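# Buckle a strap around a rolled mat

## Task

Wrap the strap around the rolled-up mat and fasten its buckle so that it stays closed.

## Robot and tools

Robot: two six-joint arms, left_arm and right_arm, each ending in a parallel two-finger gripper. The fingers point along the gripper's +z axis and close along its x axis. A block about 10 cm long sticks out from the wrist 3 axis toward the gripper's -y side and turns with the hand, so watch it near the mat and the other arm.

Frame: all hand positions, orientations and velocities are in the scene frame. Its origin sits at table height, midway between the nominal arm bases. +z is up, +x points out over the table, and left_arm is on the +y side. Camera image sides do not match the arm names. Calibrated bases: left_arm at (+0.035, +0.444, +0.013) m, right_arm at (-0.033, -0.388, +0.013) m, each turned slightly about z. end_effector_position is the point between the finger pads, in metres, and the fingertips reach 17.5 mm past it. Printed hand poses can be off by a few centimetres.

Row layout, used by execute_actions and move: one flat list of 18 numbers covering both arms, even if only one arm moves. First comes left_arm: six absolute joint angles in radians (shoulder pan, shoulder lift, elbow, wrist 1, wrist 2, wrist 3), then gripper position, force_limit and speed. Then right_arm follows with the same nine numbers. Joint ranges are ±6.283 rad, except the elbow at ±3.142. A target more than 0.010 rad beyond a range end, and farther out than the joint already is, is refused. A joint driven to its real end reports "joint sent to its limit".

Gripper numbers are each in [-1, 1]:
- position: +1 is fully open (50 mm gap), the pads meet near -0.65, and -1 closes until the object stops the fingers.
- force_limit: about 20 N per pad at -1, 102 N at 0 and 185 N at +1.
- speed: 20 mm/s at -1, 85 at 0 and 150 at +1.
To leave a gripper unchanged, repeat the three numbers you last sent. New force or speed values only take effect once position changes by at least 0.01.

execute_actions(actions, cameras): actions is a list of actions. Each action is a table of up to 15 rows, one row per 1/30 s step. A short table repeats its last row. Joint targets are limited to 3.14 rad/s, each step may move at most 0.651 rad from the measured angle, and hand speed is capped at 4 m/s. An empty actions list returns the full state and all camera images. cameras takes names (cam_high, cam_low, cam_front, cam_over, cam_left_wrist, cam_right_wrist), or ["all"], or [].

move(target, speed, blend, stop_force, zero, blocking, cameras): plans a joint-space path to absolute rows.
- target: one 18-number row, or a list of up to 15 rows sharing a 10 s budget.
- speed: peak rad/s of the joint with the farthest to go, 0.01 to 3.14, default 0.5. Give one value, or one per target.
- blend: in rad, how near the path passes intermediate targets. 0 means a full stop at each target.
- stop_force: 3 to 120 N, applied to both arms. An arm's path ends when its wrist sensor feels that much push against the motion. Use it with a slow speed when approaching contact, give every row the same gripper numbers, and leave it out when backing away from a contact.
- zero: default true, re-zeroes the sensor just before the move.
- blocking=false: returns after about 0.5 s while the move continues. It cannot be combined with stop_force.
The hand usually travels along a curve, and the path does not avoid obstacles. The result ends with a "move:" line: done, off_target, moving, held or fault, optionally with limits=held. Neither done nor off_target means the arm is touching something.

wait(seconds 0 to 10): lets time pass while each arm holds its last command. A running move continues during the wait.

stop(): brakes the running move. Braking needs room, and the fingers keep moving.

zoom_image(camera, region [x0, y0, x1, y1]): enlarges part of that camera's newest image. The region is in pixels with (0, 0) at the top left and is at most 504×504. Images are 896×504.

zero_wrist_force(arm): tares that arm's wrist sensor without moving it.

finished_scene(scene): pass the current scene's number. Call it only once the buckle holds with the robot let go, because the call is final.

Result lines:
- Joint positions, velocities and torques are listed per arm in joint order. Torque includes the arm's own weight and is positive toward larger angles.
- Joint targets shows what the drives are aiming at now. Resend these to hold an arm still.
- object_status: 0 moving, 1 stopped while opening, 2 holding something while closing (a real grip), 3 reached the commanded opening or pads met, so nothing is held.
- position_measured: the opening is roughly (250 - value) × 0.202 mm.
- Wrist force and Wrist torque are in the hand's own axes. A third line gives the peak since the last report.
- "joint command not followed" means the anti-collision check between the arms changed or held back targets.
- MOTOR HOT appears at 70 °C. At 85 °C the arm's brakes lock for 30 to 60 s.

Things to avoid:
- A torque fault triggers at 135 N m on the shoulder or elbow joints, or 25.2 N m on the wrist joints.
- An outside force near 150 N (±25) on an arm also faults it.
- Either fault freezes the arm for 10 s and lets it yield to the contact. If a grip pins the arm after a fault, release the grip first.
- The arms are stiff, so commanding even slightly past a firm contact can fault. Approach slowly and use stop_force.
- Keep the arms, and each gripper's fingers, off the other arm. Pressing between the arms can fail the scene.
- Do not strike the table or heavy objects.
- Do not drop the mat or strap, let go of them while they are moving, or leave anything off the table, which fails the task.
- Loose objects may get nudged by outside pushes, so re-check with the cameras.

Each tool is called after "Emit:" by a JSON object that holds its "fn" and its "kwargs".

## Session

Emit:
{"fn": "execute_actions", "kwargs": {"actions": []}}

Scene clock: 0.00 s.
left_arm: end_effector_position=(+0.6102, +0.1454, +0.1192) position_measured=3 object_status=3 end_effector_quat_wxyz=(-0.133, -0.562, +0.665, -0.473) | right_arm: end_effector_position=(+0.6689, -0.1292, +0.3927) position_measured=3 object_status=3 end_effector_quat_wxyz=(+0.221, -0.465, +0.790, +0.335)
Joint positions: left_arm=[-0.419 -0.971 2.084 -3.596 -2.133 2.556] | right_arm=[3.49 -2.054 -1.132 -1.177 2.335 -2.202]
Joint velocities: within noise
Joint torques (N m): no reading
Motor temperatures (°C): left_arm=[26 30 28 33 35 33] | right_arm=[34 32 24 30 41 35]
Wrist force (N): no reading
Wrist torque (N m): no reading
Wrist force, peak (N): no reading
Joint targets: left_arm=[-0.419 -0.971 2.084 -3.596 -2.133 2.556] | right_arm=[3.490 -2.054 -1.132 -1.177 2.335 -2.202]
Tool commands: left_gripper/position=+1.0 left_gripper/force_limit=+1.0 left_gripper/speed=+1.0 right_gripper/position=+1.0 right_gripper/force_limit=+1.0 right_gripper/speed=+1.0

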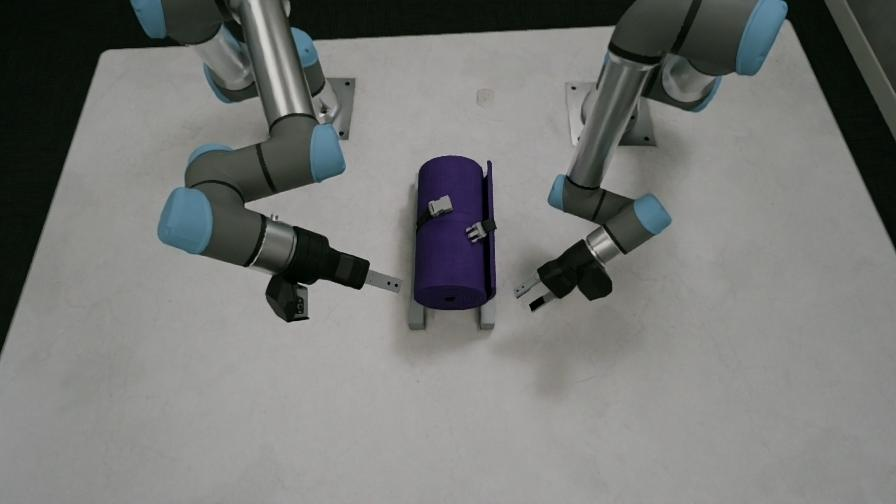

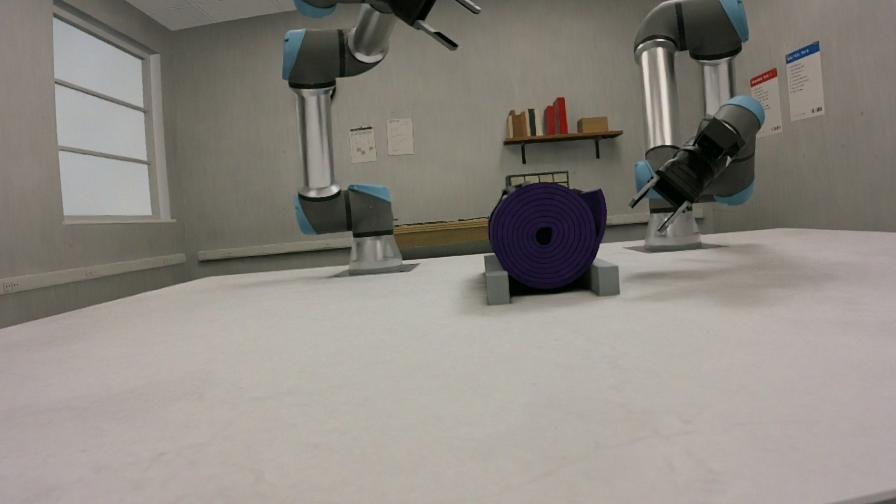

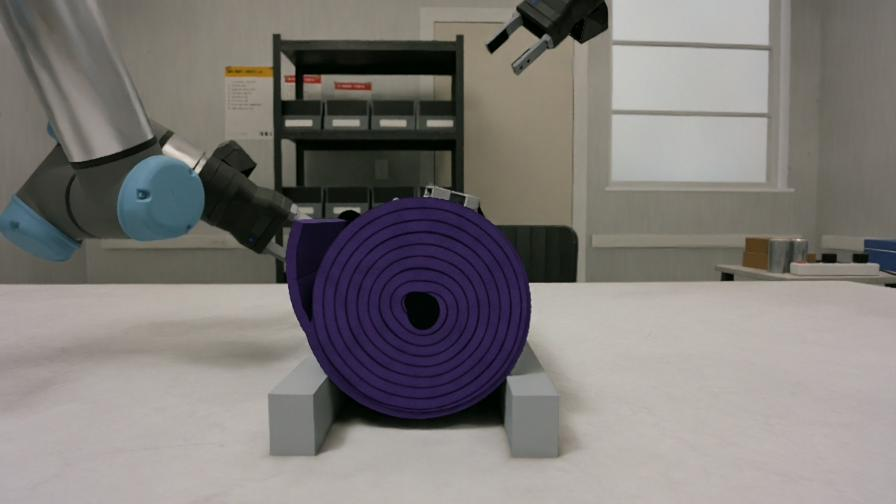

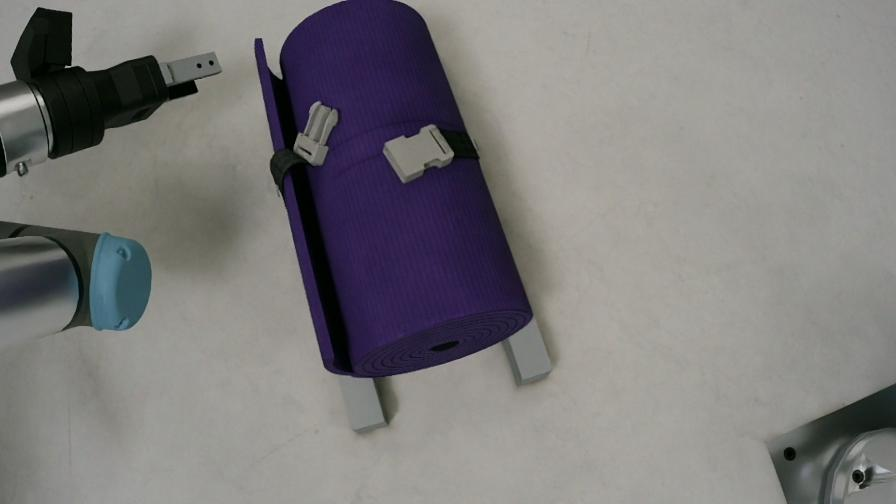

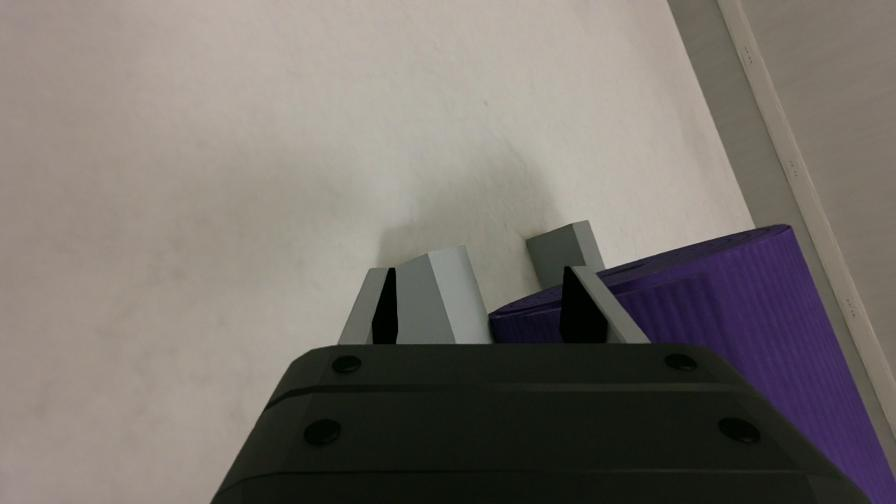

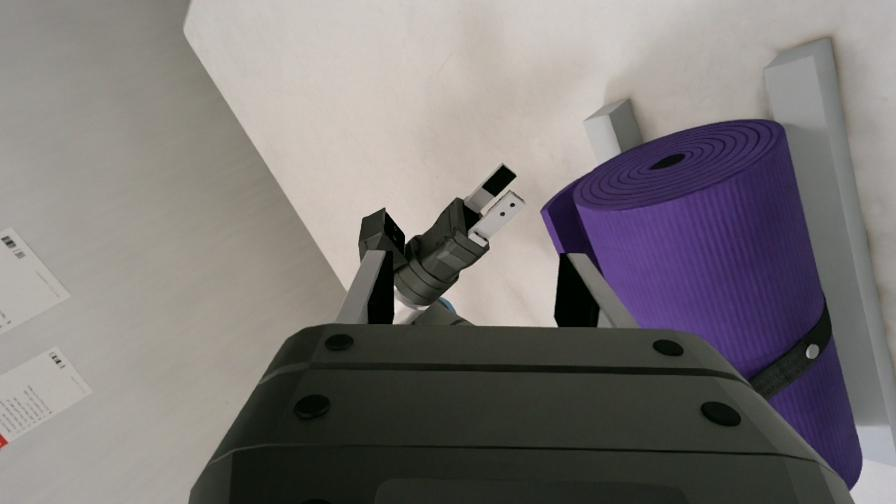

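Emit:
{"fn": "move", "kwargs": {"target": [[-0.419,-1.5,2.084,-3.067,-2.133,2.556,1,1,1,3.49,-2.054,-1.132,-1.177,2.335,-2.202,1,1,1],[-0.7567,-1.70,2.1794,-2.486,-1.9973,0.726,1,1,1,3.855,-1.60,-2.3001,-0.03,2.072,-0.4501,1,1,1]], "speed": 0.8, "blend": 0.1, "cameras": ["cam_over","cam_left_wrist","cam_right_wrist","cam_front"]}}

Scene clock: 28.90 s.
left_arm: end_effector_position=(+0.3877, +0.1121, +0.2440) position_measured=3 object_status=3 end_effector_quat_wxyz=(+0.295, +0.955, -0.029, -0.009) | right_arm: end_effector_position=(+0.3902, -0.0723, +0.2394) position_measured=3 object_status=3 end_effector_quat_wxyz=(+0.055, +0.114, +0.893, +0.431)
Joint positions: left_arm=[-0.757 -1.7 2.179 -2.486 -1.997 0.726] | right_arm=[3.855 -1.6 -2.3 -0.03 2.072 -0.45]
Joint torques (N m): left_arm=[10.92 -12.62 -29.14 -5.71 -2.82 -1.72] | right_arm=[-6.19 9.48 13.82 4.99 3.45 1.14]
Wrist force (N): left_arm=[-0.9 -2.6 1.9] | right_arm=[0.0 -0.6 0.1]
Wrist torque (N m): left_arm=[-0.30 0.06 -0.39] | right_arm=[-0.22 0.19 -0.62]
Wrist force, peak (N): left_arm=[-1.5 -2.6 2.2] | right_arm=[1.5 -1.8 -0.2]
Joint targets: left_arm=[-0.757 -1.700 2.179 -2.486 -1.997 0.726] | right_arm=[3.855 -1.600 -2.300 -0.030 2.072 -0.450]
move: done
Images, in order (width x height): cam_front 896x504, cam_over 896x504, cam_left_wrist 896x504, cam_right_wrist 896x504.

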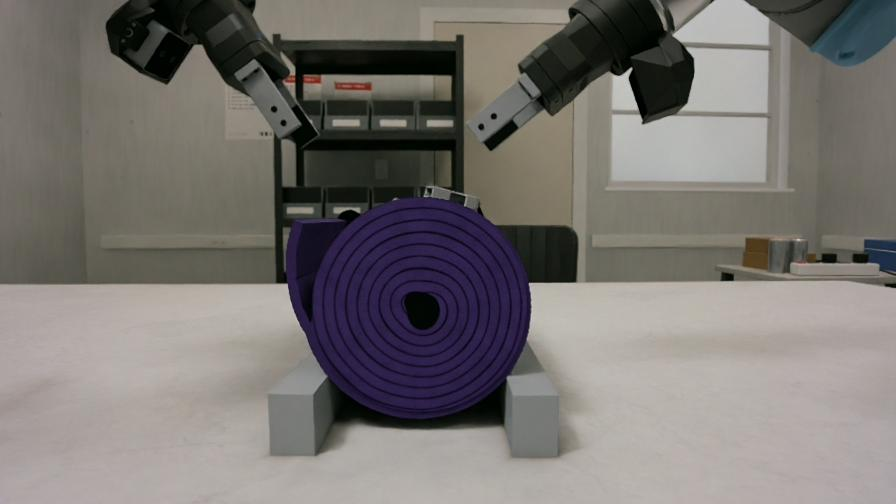

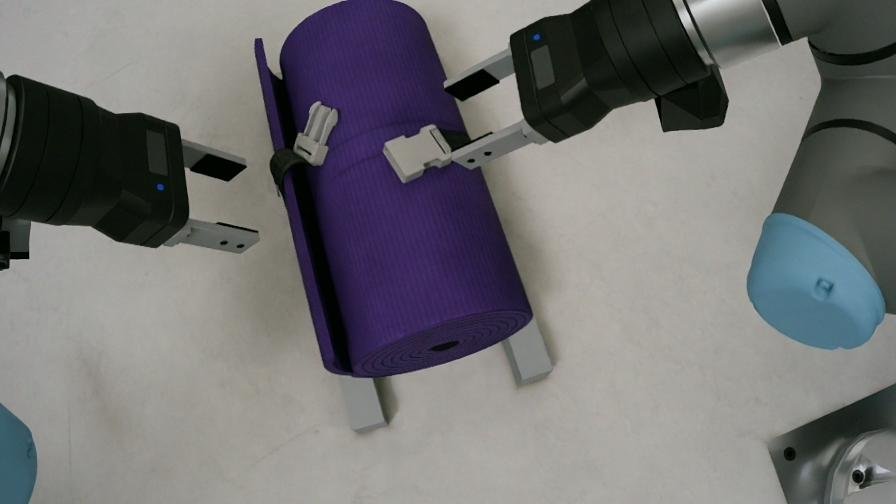

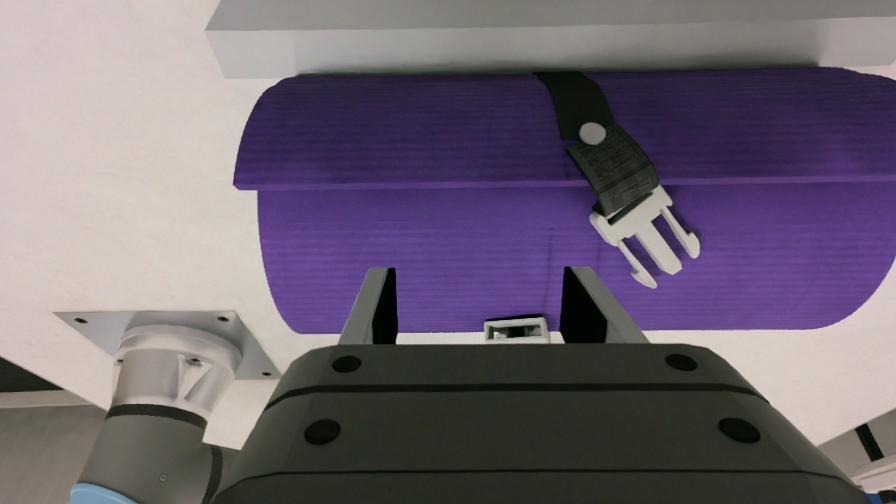

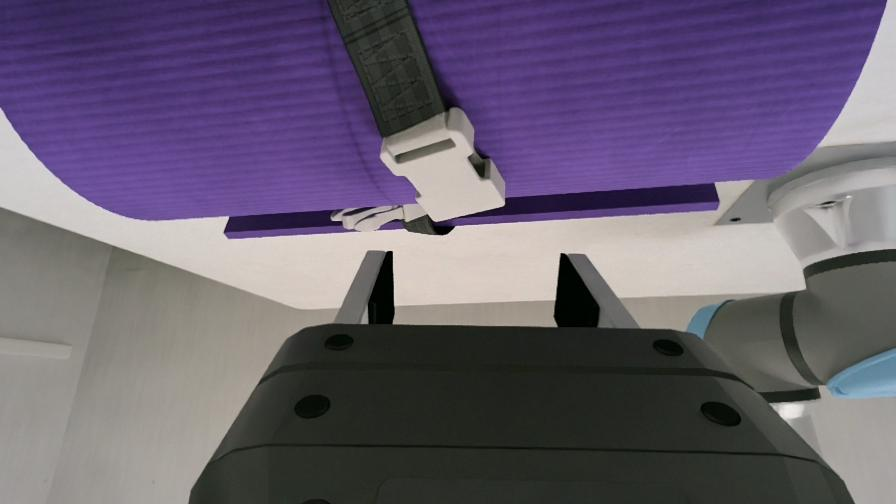

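Emit:
{"fn": "move", "kwargs": {"target": [-0.7221,-1.4575,2.0336,-2.558,-1.9595,0.0805,1,1,1,3.6606,-1.7754,-2.0448,-0.5865,2.4313,-1.176,1,1,1], "speed": 0.5, "cameras": ["cam_left_wrist","cam_right_wrist"]}}

Scene clock: 74.83 s.
left_arm: end_effector_position=(+0.4633, +0.0744, +0.2039) position_measured=3 object_status=3 end_effector_quat_wxyz=(+0.262, +0.913, +0.300, -0.086) | right_arm: end_effector_position=(+0.4197, -0.0914, +0.2140) position_measured=3 object_status=3 end_effector_quat_wxyz=(-0.045, -0.094, +0.896, +0.432)
Joint positions: left_arm=[-0.722 -1.457 2.034 -2.558 -1.959 0.081] | right_arm=[3.661 -1.776 -2.045 -0.586 2.431 -1.176]
Joint torques (N m): left_arm=[-5.9 -34.61 -15.71 -1.03 -2.7 -0.26] | right_arm=[3.49 38.68 12.35 2.32 -0.24 -0.8]
Wrist force (N): left_arm=[-1.3 -2.1 2.1] | right_arm=[0.2 -0.3 0.0]
Wrist torque (N m): left_arm=[-0.19 0.12 -0.39] | right_arm=[-0.14 0.15 -0.69]
Wrist force, peak (N): left_arm=[-0.8 -2.8 2.2] | right_arm=[0.6 -0.5 -0.4]
Joint targets: left_arm=[-0.722 -1.457 2.034 -2.558 -1.960 0.081] | right_arm=[3.661 -1.775 -2.045 -0.587 2.431 -1.176]
move: done
Images, in order (width x height): cam_left_wrist 896x504, cam_right_wrist 896x504.

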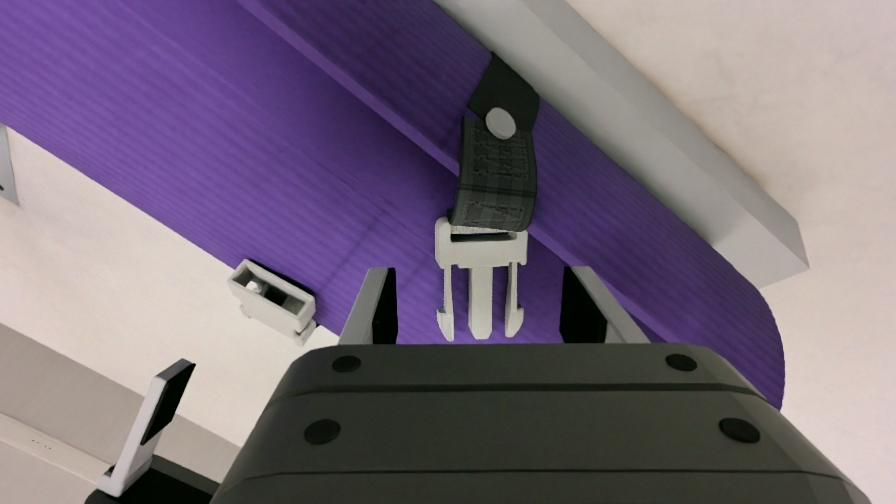

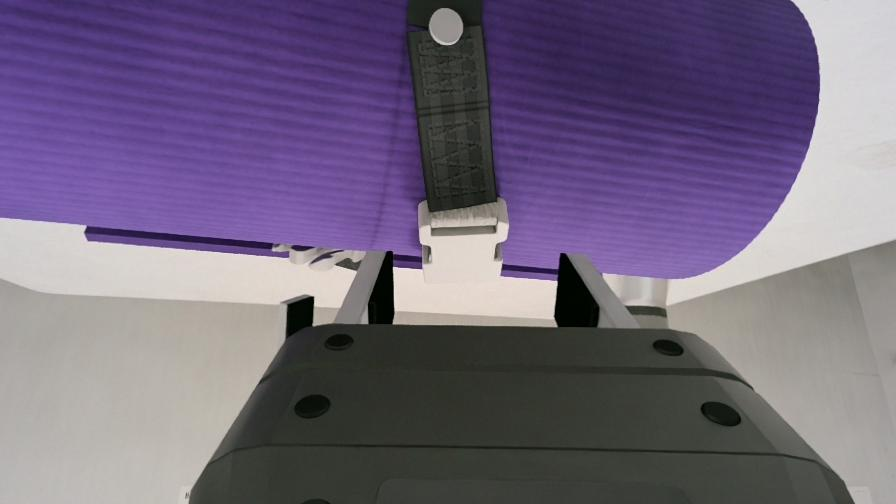

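Emit:
{"fn": "move", "kwargs": {"target": [-0.766,-1.3461,2.053,-2.7047,-1.9416,0.0376,1,1,1,3.7461,-1.874,-2.0634,-0.3787,2.4019,-1.0552,1,1,1], "speed": 0.12, "stop_force": 18, "cameras": ["cam_left_wrist","cam_right_wrist"]}}

Scene clock: 89.37 s.
left_arm: end_effector_position=(+0.4640, +0.0600, +0.1820) position_measured=3 object_status=3 end_effector_quat_wxyz=(+0.262, +0.913, +0.300, -0.086) | right_arm: end_effector_position=(+0.4166, -0.0546, +0.1848) position_measured=3 object_status=3 end_effector_quat_wxyz=(-0.045, -0.094, +0.896, +0.432)
Joint positions: left_arm=[-0.743 -1.406 2.043 -2.627 -1.951 0.06] | right_arm=[3.73 -1.855 -2.06 -0.418 2.407 -1.078]
Joint torques (N m): left_arm=[9.72 -12.73 -19.83 -2.68 -1.38 2.36] | right_arm=[11.68 14.25 23.94 3.51 3.8 1.02]
Wrist force (N): left_arm=[-7.2 5.3 -15.8] | right_arm=[1.4 3.1 -14.2]
Wrist torque (N m): left_arm=[0.02 0.59 -0.17] | right_arm=[0.07 -0.21 -0.67]
Wrist force, peak (N): left_arm=[-11.3 9.6 -26.0] | right_arm=[5.5 5.1 -38.5]
Joint targets: left_arm=[-0.743 -1.406 2.043 -2.627 -1.951 0.060] | right_arm=[3.730 -1.855 -2.060 -0.418 2.407 -1.078]
move: contact (left_arm, right_arm); left_arm: the wrist 1 is farthest, 0.078 rad from its target; right_arm: the wrist 1 is farthest, 0.039 rad from its target
Images, in order (width x height): cam_left_wrist 896x504, cam_right_wrist 896x504.

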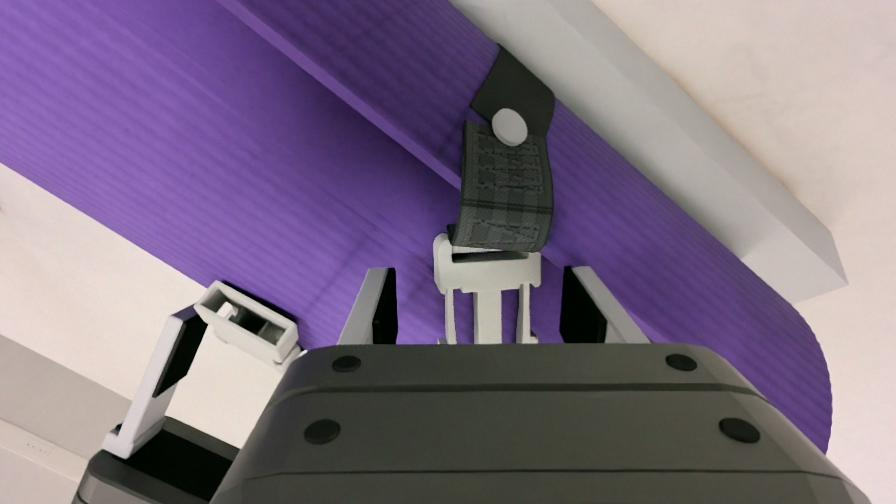

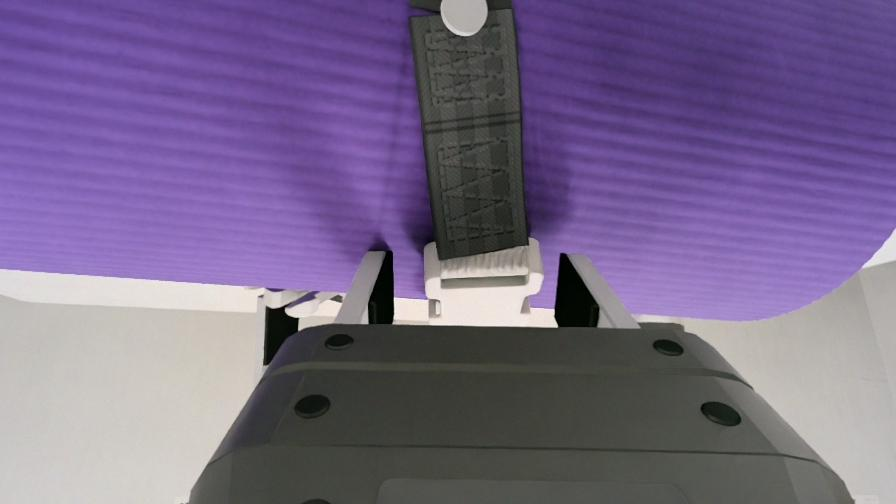

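Emit:
{"fn": "move", "kwargs": {"target": [-0.74,-1.4055,2.019,-2.602,-1.9523,0.063,1,1,1,3.73,-1.855,-2.06,-0.418,2.407,-1.078,-1,1,-1], "speed": 0.12}}

Emit:
{"fn": "move", "kwargs": {"target": [-0.7553,-1.3663,2.0259,-2.6538,-1.9459,0.048,1,1,1,3.73,-1.855,-2.06,-0.418,2.407,-1.078,-1,1,-1], "speed": 0.1, "stop_force": 22, "cameras": ["cam_left_wrist","cam_right_wrist"]}}

Scene clock: 116.57 s.
left_arm: end_effector_position=(+0.4684, +0.0572, +0.1892) position_measured=3 object_status=3 end_effector_quat_wxyz=(+0.262, +0.913, +0.300, -0.086) | right_arm: end_effector_position=(+0.4166, -0.0546, +0.1848) position_measured=93 object_status=2 end_effector_quat_wxyz=(-0.045, -0.094, +0.896, +0.432)
Joint positions: left_arm=[-0.74 -1.405 2.019 -2.602 -1.952 0.063] | right_arm=[3.73 -1.855 -2.06 -0.418 2.407 -1.078]
Joint torques (N m): left_arm=[0.62 -35.15 -15.16 -6.12 -1.84 0.15] | right_arm=[5.49 39.29 7.58 2.19 -1.02 1.05]
Wrist force (N): left_arm=[-1.3 -2.1 2.2] | right_arm=[-1.3 1.9 -2.6]
Wrist torque (N m): left_arm=[-0.19 0.11 -0.39] | right_arm=[-0.06 0.08 -0.67]
Wrist force, peak (N): left_arm=[-7.1 5.3 -16.0] | right_arm=[1.9 3.1 -14.7]
Joint targets: left_arm=[-0.740 -1.406 2.019 -2.602 -1.952 0.063] | right_arm=[3.730 -1.855 -2.060 -0.418 2.407 -1.078]
move: done

Scene clock: 118.20 s.
left_arm: end_effector_position=(+0.4683, +0.0467, +0.1722) position_measured=3 object_status=3 end_effector_quat_wxyz=(+0.262, +0.913, +0.300, -0.086) | right_arm: end_effector_position=(+0.4166, -0.0546, +0.1848) position_measured=93 object_status=2 end_effector_quat_wxyz=(-0.045, -0.094, +0.896, +0.432)
Joint positions: left_arm=[-0.755 -1.366 2.026 -2.654 -1.946 0.048] | right_arm=[3.73 -1.855 -2.06 -0.418 2.407 -1.078]
Joint torques (N m): left_arm=[11.06 -41.62 -26.86 -0.92 -2.84 2.48] | right_arm=[-2.78 39.43 13.05 4.1 0.08 0.97]
Wrist force (N): left_arm=[-1.0 -1.8 2.3] | right_arm=[-1.2 1.8 -2.7]
Wrist torque (N m): left_arm=[-0.14 0.07 -0.27] | right_arm=[-0.08 0.08 -0.67]
Wrist force, peak (N): left_arm=[-1.1 -2.0 3.1] | right_arm=[-0.9 2.3 -3.0]
Joint targets: left_arm=[-0.755 -1.366 2.026 -2.654 -1.946 0.048] | right_arm=[3.730 -1.855 -2.060 -0.418 2.407 -1.078]
move: done
Images, in order (width x height): cam_left_wrist 896x504, cam_right_wrist 896x504.

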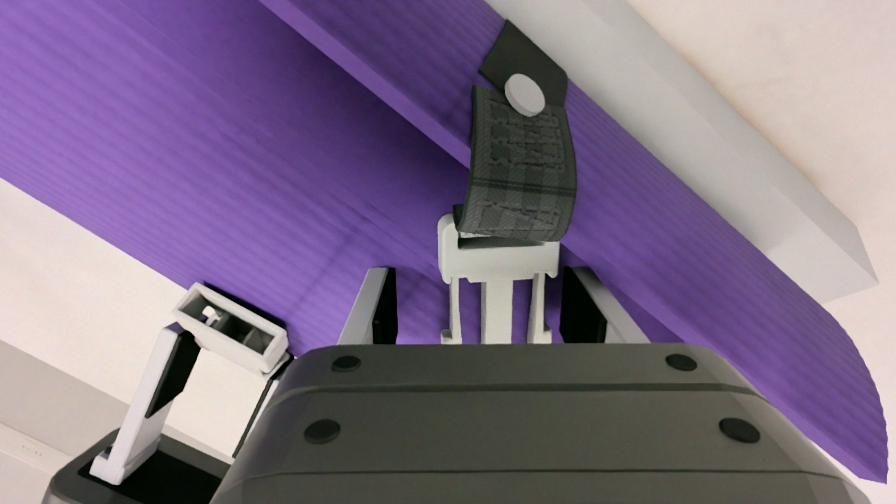

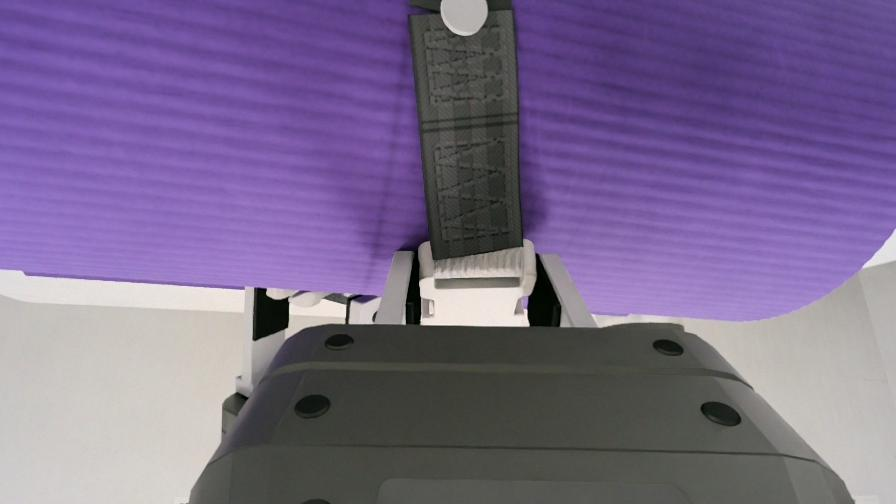

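Emit:
{"fn": "move", "kwargs": {"target": [-0.7536,-1.3572,2.0409,-2.6773,-1.9467,0.0496,1,1,1,3.73,-1.855,-2.06,-0.418,2.407,-1.078,-1,1,-1], "speed": 0.06, "stop_force": 20, "cameras": ["cam_left_wrist"]}}

Scene clock: 129.47 s.
left_arm: end_effector_position=(+0.4678, +0.0479, +0.1674) position_measured=3 object_status=3 end_effector_quat_wxyz=(+0.262, +0.913, +0.300, -0.086) | right_arm: end_effector_position=(+0.4166, -0.0546, +0.1848) position_measured=93 object_status=2 end_effector_quat_wxyz=(-0.045, -0.094, +0.896, +0.432)
Joint positions: left_arm=[-0.754 -1.361 2.035 -2.668 -1.947 0.049] | right_arm=[3.73 -1.855 -2.06 -0.418 2.407 -1.078]
Joint torques (N m): left_arm=[-10.38 -27 -13.44 -1.66 3.63 -2.46] | right_arm=[-5.42 37.62 21.1 4.14 3.26 0.65]
Wrist force (N): left_arm=[-7.3 6.3 -20.0] | right_arm=[-0.9 1.3 -1.3]
Wrist torque (N m): left_arm=[-0.03 -0.62 -0.57] | right_arm=[-0.09 0.10 -0.66]
Wrist force, peak (N): left_arm=[-10.1 9.5 -32.1] | right_arm=[-1.0 2.4 -3.1]
Joint targets: left_arm=[-0.754 -1.361 2.035 -2.668 -1.947 0.049] | right_arm=[3.730 -1.855 -2.060 -0.418 2.407 -1.078]
move: contact (left_arm)
Images, in order (width x height): cam_left_wrist 896x504.

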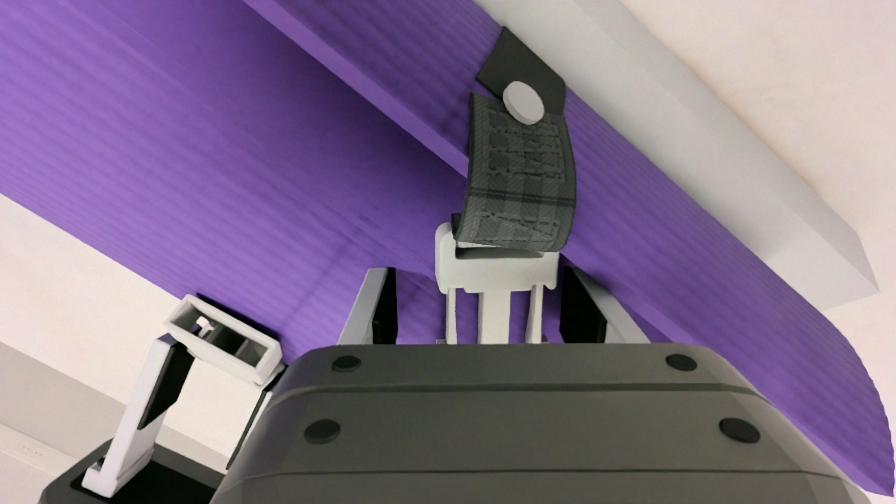

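Emit:
{"fn": "move", "kwargs": {"target": [-0.754,-1.361,2.035,-2.668,-1.947,0.049,-1,0.5,-1,3.73,-1.855,-2.06,-0.418,2.407,-1.078,-1,1,-1], "cameras": ["cam_left_wrist"]}}

Scene clock: 132.90 s.
left_arm: end_effector_position=(+0.4677, +0.0481, +0.1673) position_measured=94 object_status=0 end_effector_quat_wxyz=(+0.262, +0.913, +0.300, -0.086) | right_arm: end_effector_position=(+0.4166, -0.0546, +0.1848) position_measured=93 object_status=2 end_effector_quat_wxyz=(-0.045, -0.094, +0.896, +0.432)
Joint positions: left_arm=[-0.754 -1.361 2.035 -2.668 -1.947 0.049] | right_arm=[3.73 -1.855 -2.06 -0.418 2.407 -1.078]
Joint torques (N m): left_arm=[10.86 -27.05 -12.82 -0.43 2.4 2.18] | right_arm=[-5.85 36.5 21.33 4.08 3.35 0.35]
Wrist force (N): left_arm=[-7.6 -1.6 -9.5] | right_arm=[-0.5 1.8 -2.1]
Wrist torque (N m): left_arm=[-0.19 -0.19 -0.34] | right_arm=[-0.07 0.10 -0.66]
Wrist force, peak (N): left_arm=[-14.3 -1.2 -20.7] | right_arm=[-0.5 1.9 -2.1]
Joint targets: left_arm=[-0.754 -1.361 2.035 -2.668 -1.947 0.049] | right_arm=[3.730 -1.855 -2.060 -0.418 2.407 -1.078]
move: done
Images, in order (width x height): cam_left_wrist 896x504.

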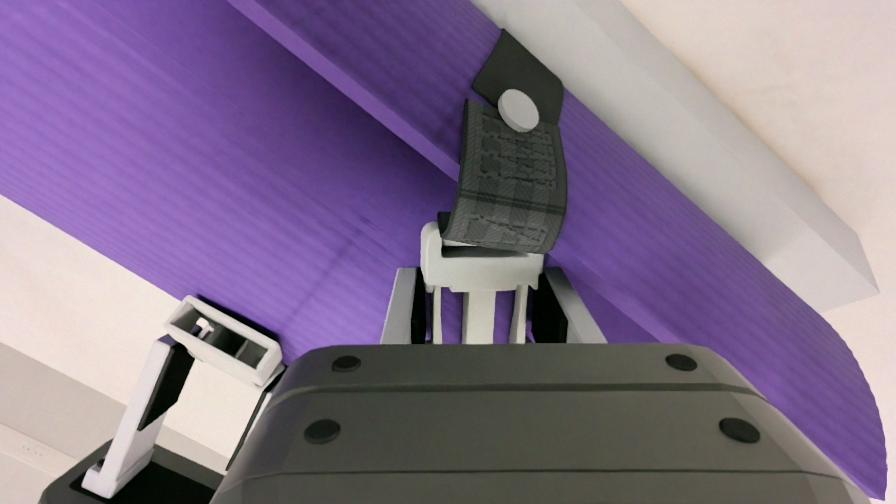

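Emit:
{"fn": "move", "kwargs": {"target": [[-0.7221,-1.4575,2.0336,-2.558,-1.9595,0.0805,-1,0.5,-1,3.73,-1.775,-2.06,-0.498,2.407,-1.078,-1,1,-1],[-0.93,-1.4283,1.6914,-1.8339,-1.5708,0.6306,-1,0.5,-1,3.9126,-1.69,-1.9603,-0.7198,1.9002,-0.7384,-1,1,-1]], "speed": 0.3, "stop_force": 45, "cameras": ["cam_front","cam_over","cam_low","cam_left_wrist"]}}

Scene clock: 163.73 s.
left_arm: end_effector_position=(+0.4453, +0.0696, +0.2348) position_measured=94 object_status=2 end_effector_quat_wxyz=(+0.000, +1.000, -0.021, +0.000) | right_arm: end_effector_position=(+0.4292, -0.0521, +0.2087) position_measured=93 object_status=2 end_effector_quat_wxyz=(+0.007, +0.029, +0.972, +0.233)
Joint positions: left_arm=[-0.93 -1.428 1.691 -1.834 -1.571 0.631] | right_arm=[3.913 -1.69 -1.96 -0.72 1.9 -0.738]
Joint torques (N m): left_arm=[11.82 -42.82 -22.51 -1.03 1.37 2.27] | right_arm=[-6.72 19.64 16.94 5.46 0.47 0.74]
Wrist force (N): left_arm=[-1.1 0.6 8.0] | right_arm=[1.0 -4.5 3.3]
Wrist torque (N m): left_arm=[-0.21 -0.04 -0.13] | right_arm=[-0.26 -0.04 -0.38]
Wrist force, peak (N): left_arm=[-7.7 -1.5 -9.6] | right_arm=[-1.5 -8.8 2.4]
Joint targets: left_arm=[-0.930 -1.428 1.691 -1.834 -1.571 0.631] | right_arm=[3.913 -1.690 -1.960 -0.720 1.900 -0.738]
move: done
Images, in order (width x height): cam_low 896x504, cam_front 896x504, cam_over 896x504, cam_left_wrist 896x504.

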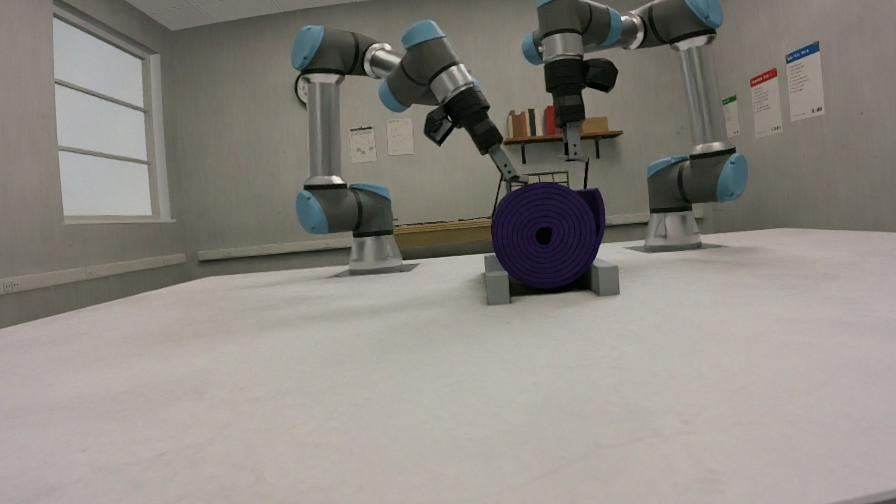

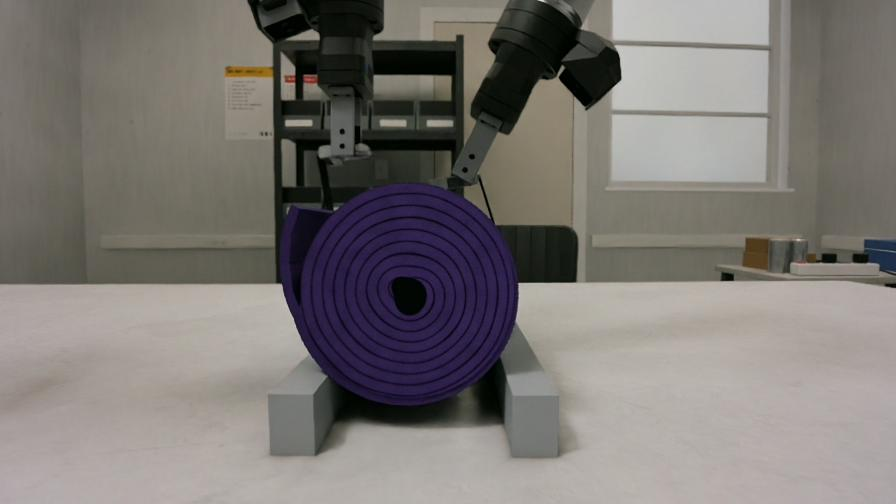

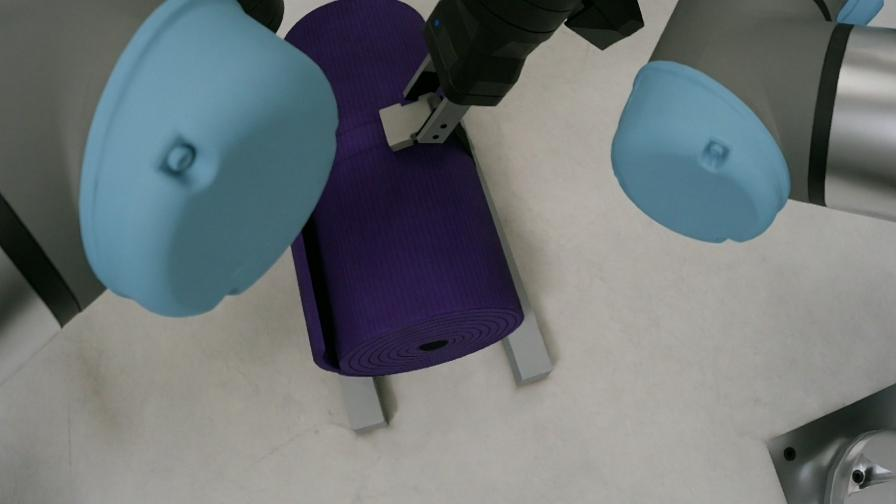

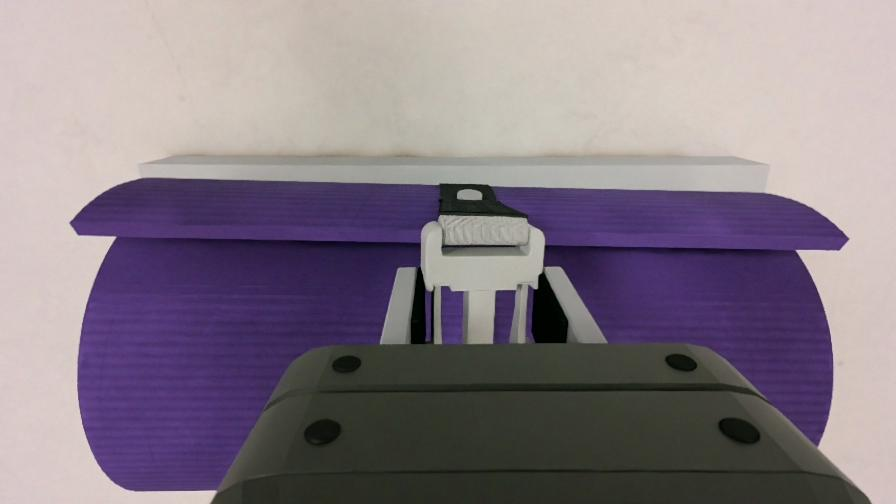

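Emit:
{"fn": "move", "kwargs": {"target": [-0.9657,-1.3791,1.7127,-1.9044,-1.5708,0.6134,-1,0.5,-1,3.9126,-1.7118,-1.9603,-0.6988,1.9002,-0.7384,-1,1,-1], "speed": 0.15, "stop_force": 45, "cameras": ["cam_front","cam_over","cam_low","cam_left_wrist"]}}

Emit:
{"fn": "zoom_image", "kwargs": {"camera": "cam_front", "region": [310, 110, 510, 220]}}

Emit:
{"fn": "zoom_image", "kwargs": {"camera": "cam_low", "region": [490, 150, 600, 210]}}

Scene clock: 169.90 s.
left_arm: end_effector_position=(+0.4383, +0.0446, +0.2049) position_measured=94 object_status=2 end_effector_quat_wxyz=(+0.000, +1.000, -0.030, +0.000) | right_arm: end_effector_position=(+0.4328, -0.0490, +0.1999) position_measured=93 object_status=2 end_effector_quat_wxyz=(+0.007, +0.030, +0.972, +0.233)
Joint positions: left_arm=[-0.966 -1.379 1.713 -1.904 -1.571 0.613] | right_arm=[3.913 -1.712 -1.96 -0.699 1.9 -0.738]
Joint torques (N m): left_arm=[10.82 -44.46 -30.8 -1.1 -0.35 2.31] | right_arm=[-3.03 39.68 17.58 3.35 -0.88 0.88]
Wrist force (N): left_arm=[-0.8 -0.5 1.6] | right_arm=[0.4 -3.4 1.4]
Wrist torque (N m): left_arm=[0.03 -0.03 -0.16] | right_arm=[-0.28 0.00 -0.36]
Wrist force, peak (N): left_arm=[-0.5 0.8 9.8] | right_arm=[0.1 -5.6 4.8]
Joint targets: left_arm=[-0.966 -1.379 1.713 -1.904 -1.571 0.613] | right_arm=[3.913 -1.712 -1.960 -0.699 1.900 -0.738]
move: done
Images, in order (width x height): cam_low 896x504, cam_front 896x504, cam_over 896x504, cam_left_wrist 896x504.

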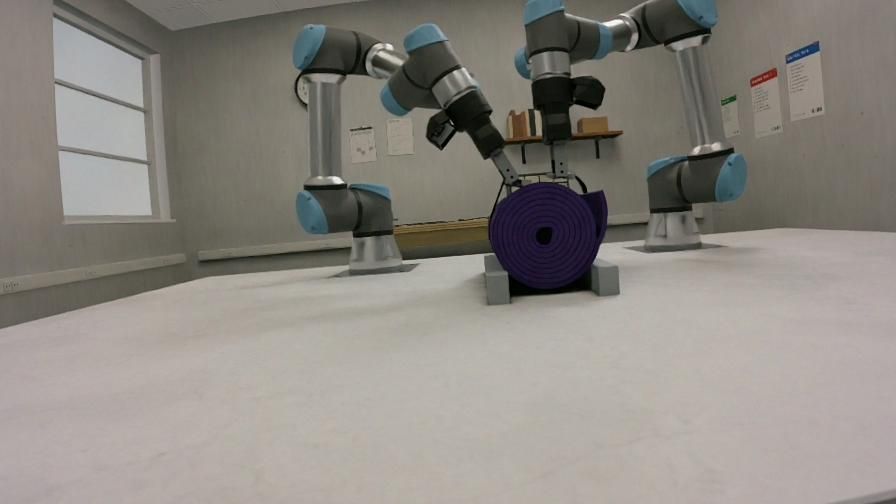

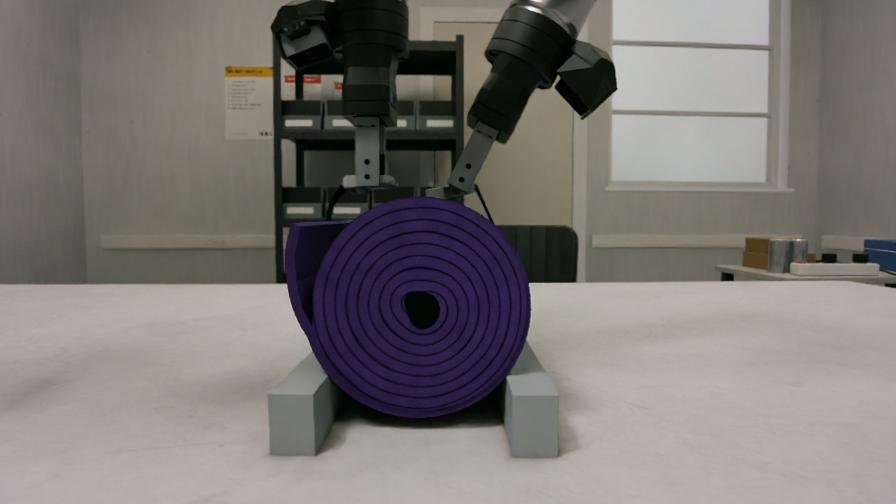

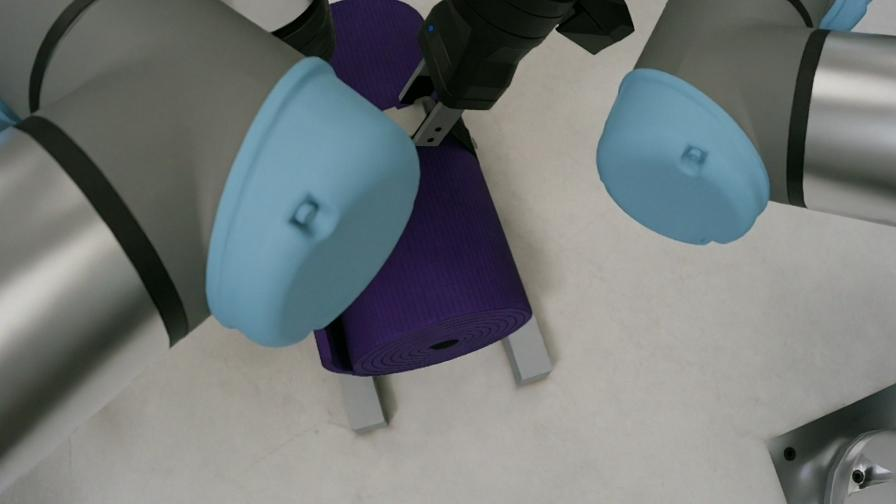

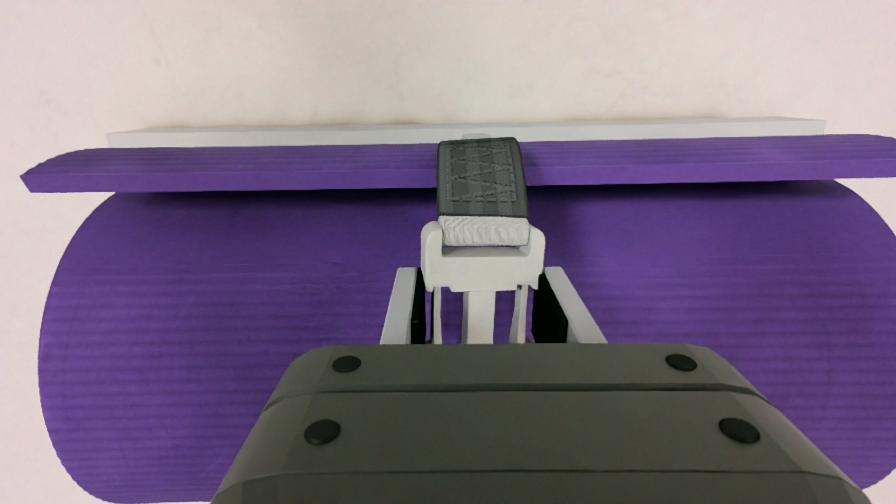

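Scaled by 2.520.

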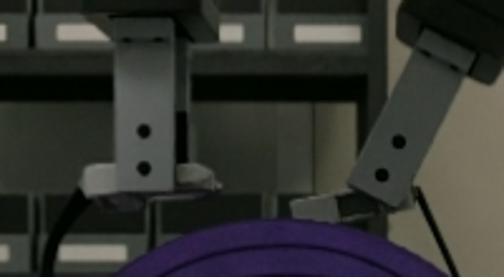

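Scaled by 4.582.

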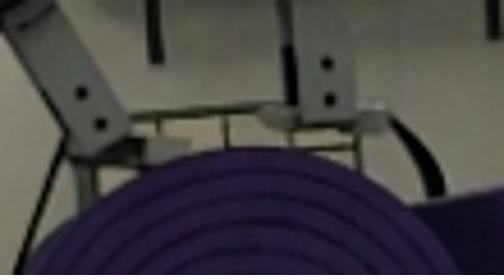

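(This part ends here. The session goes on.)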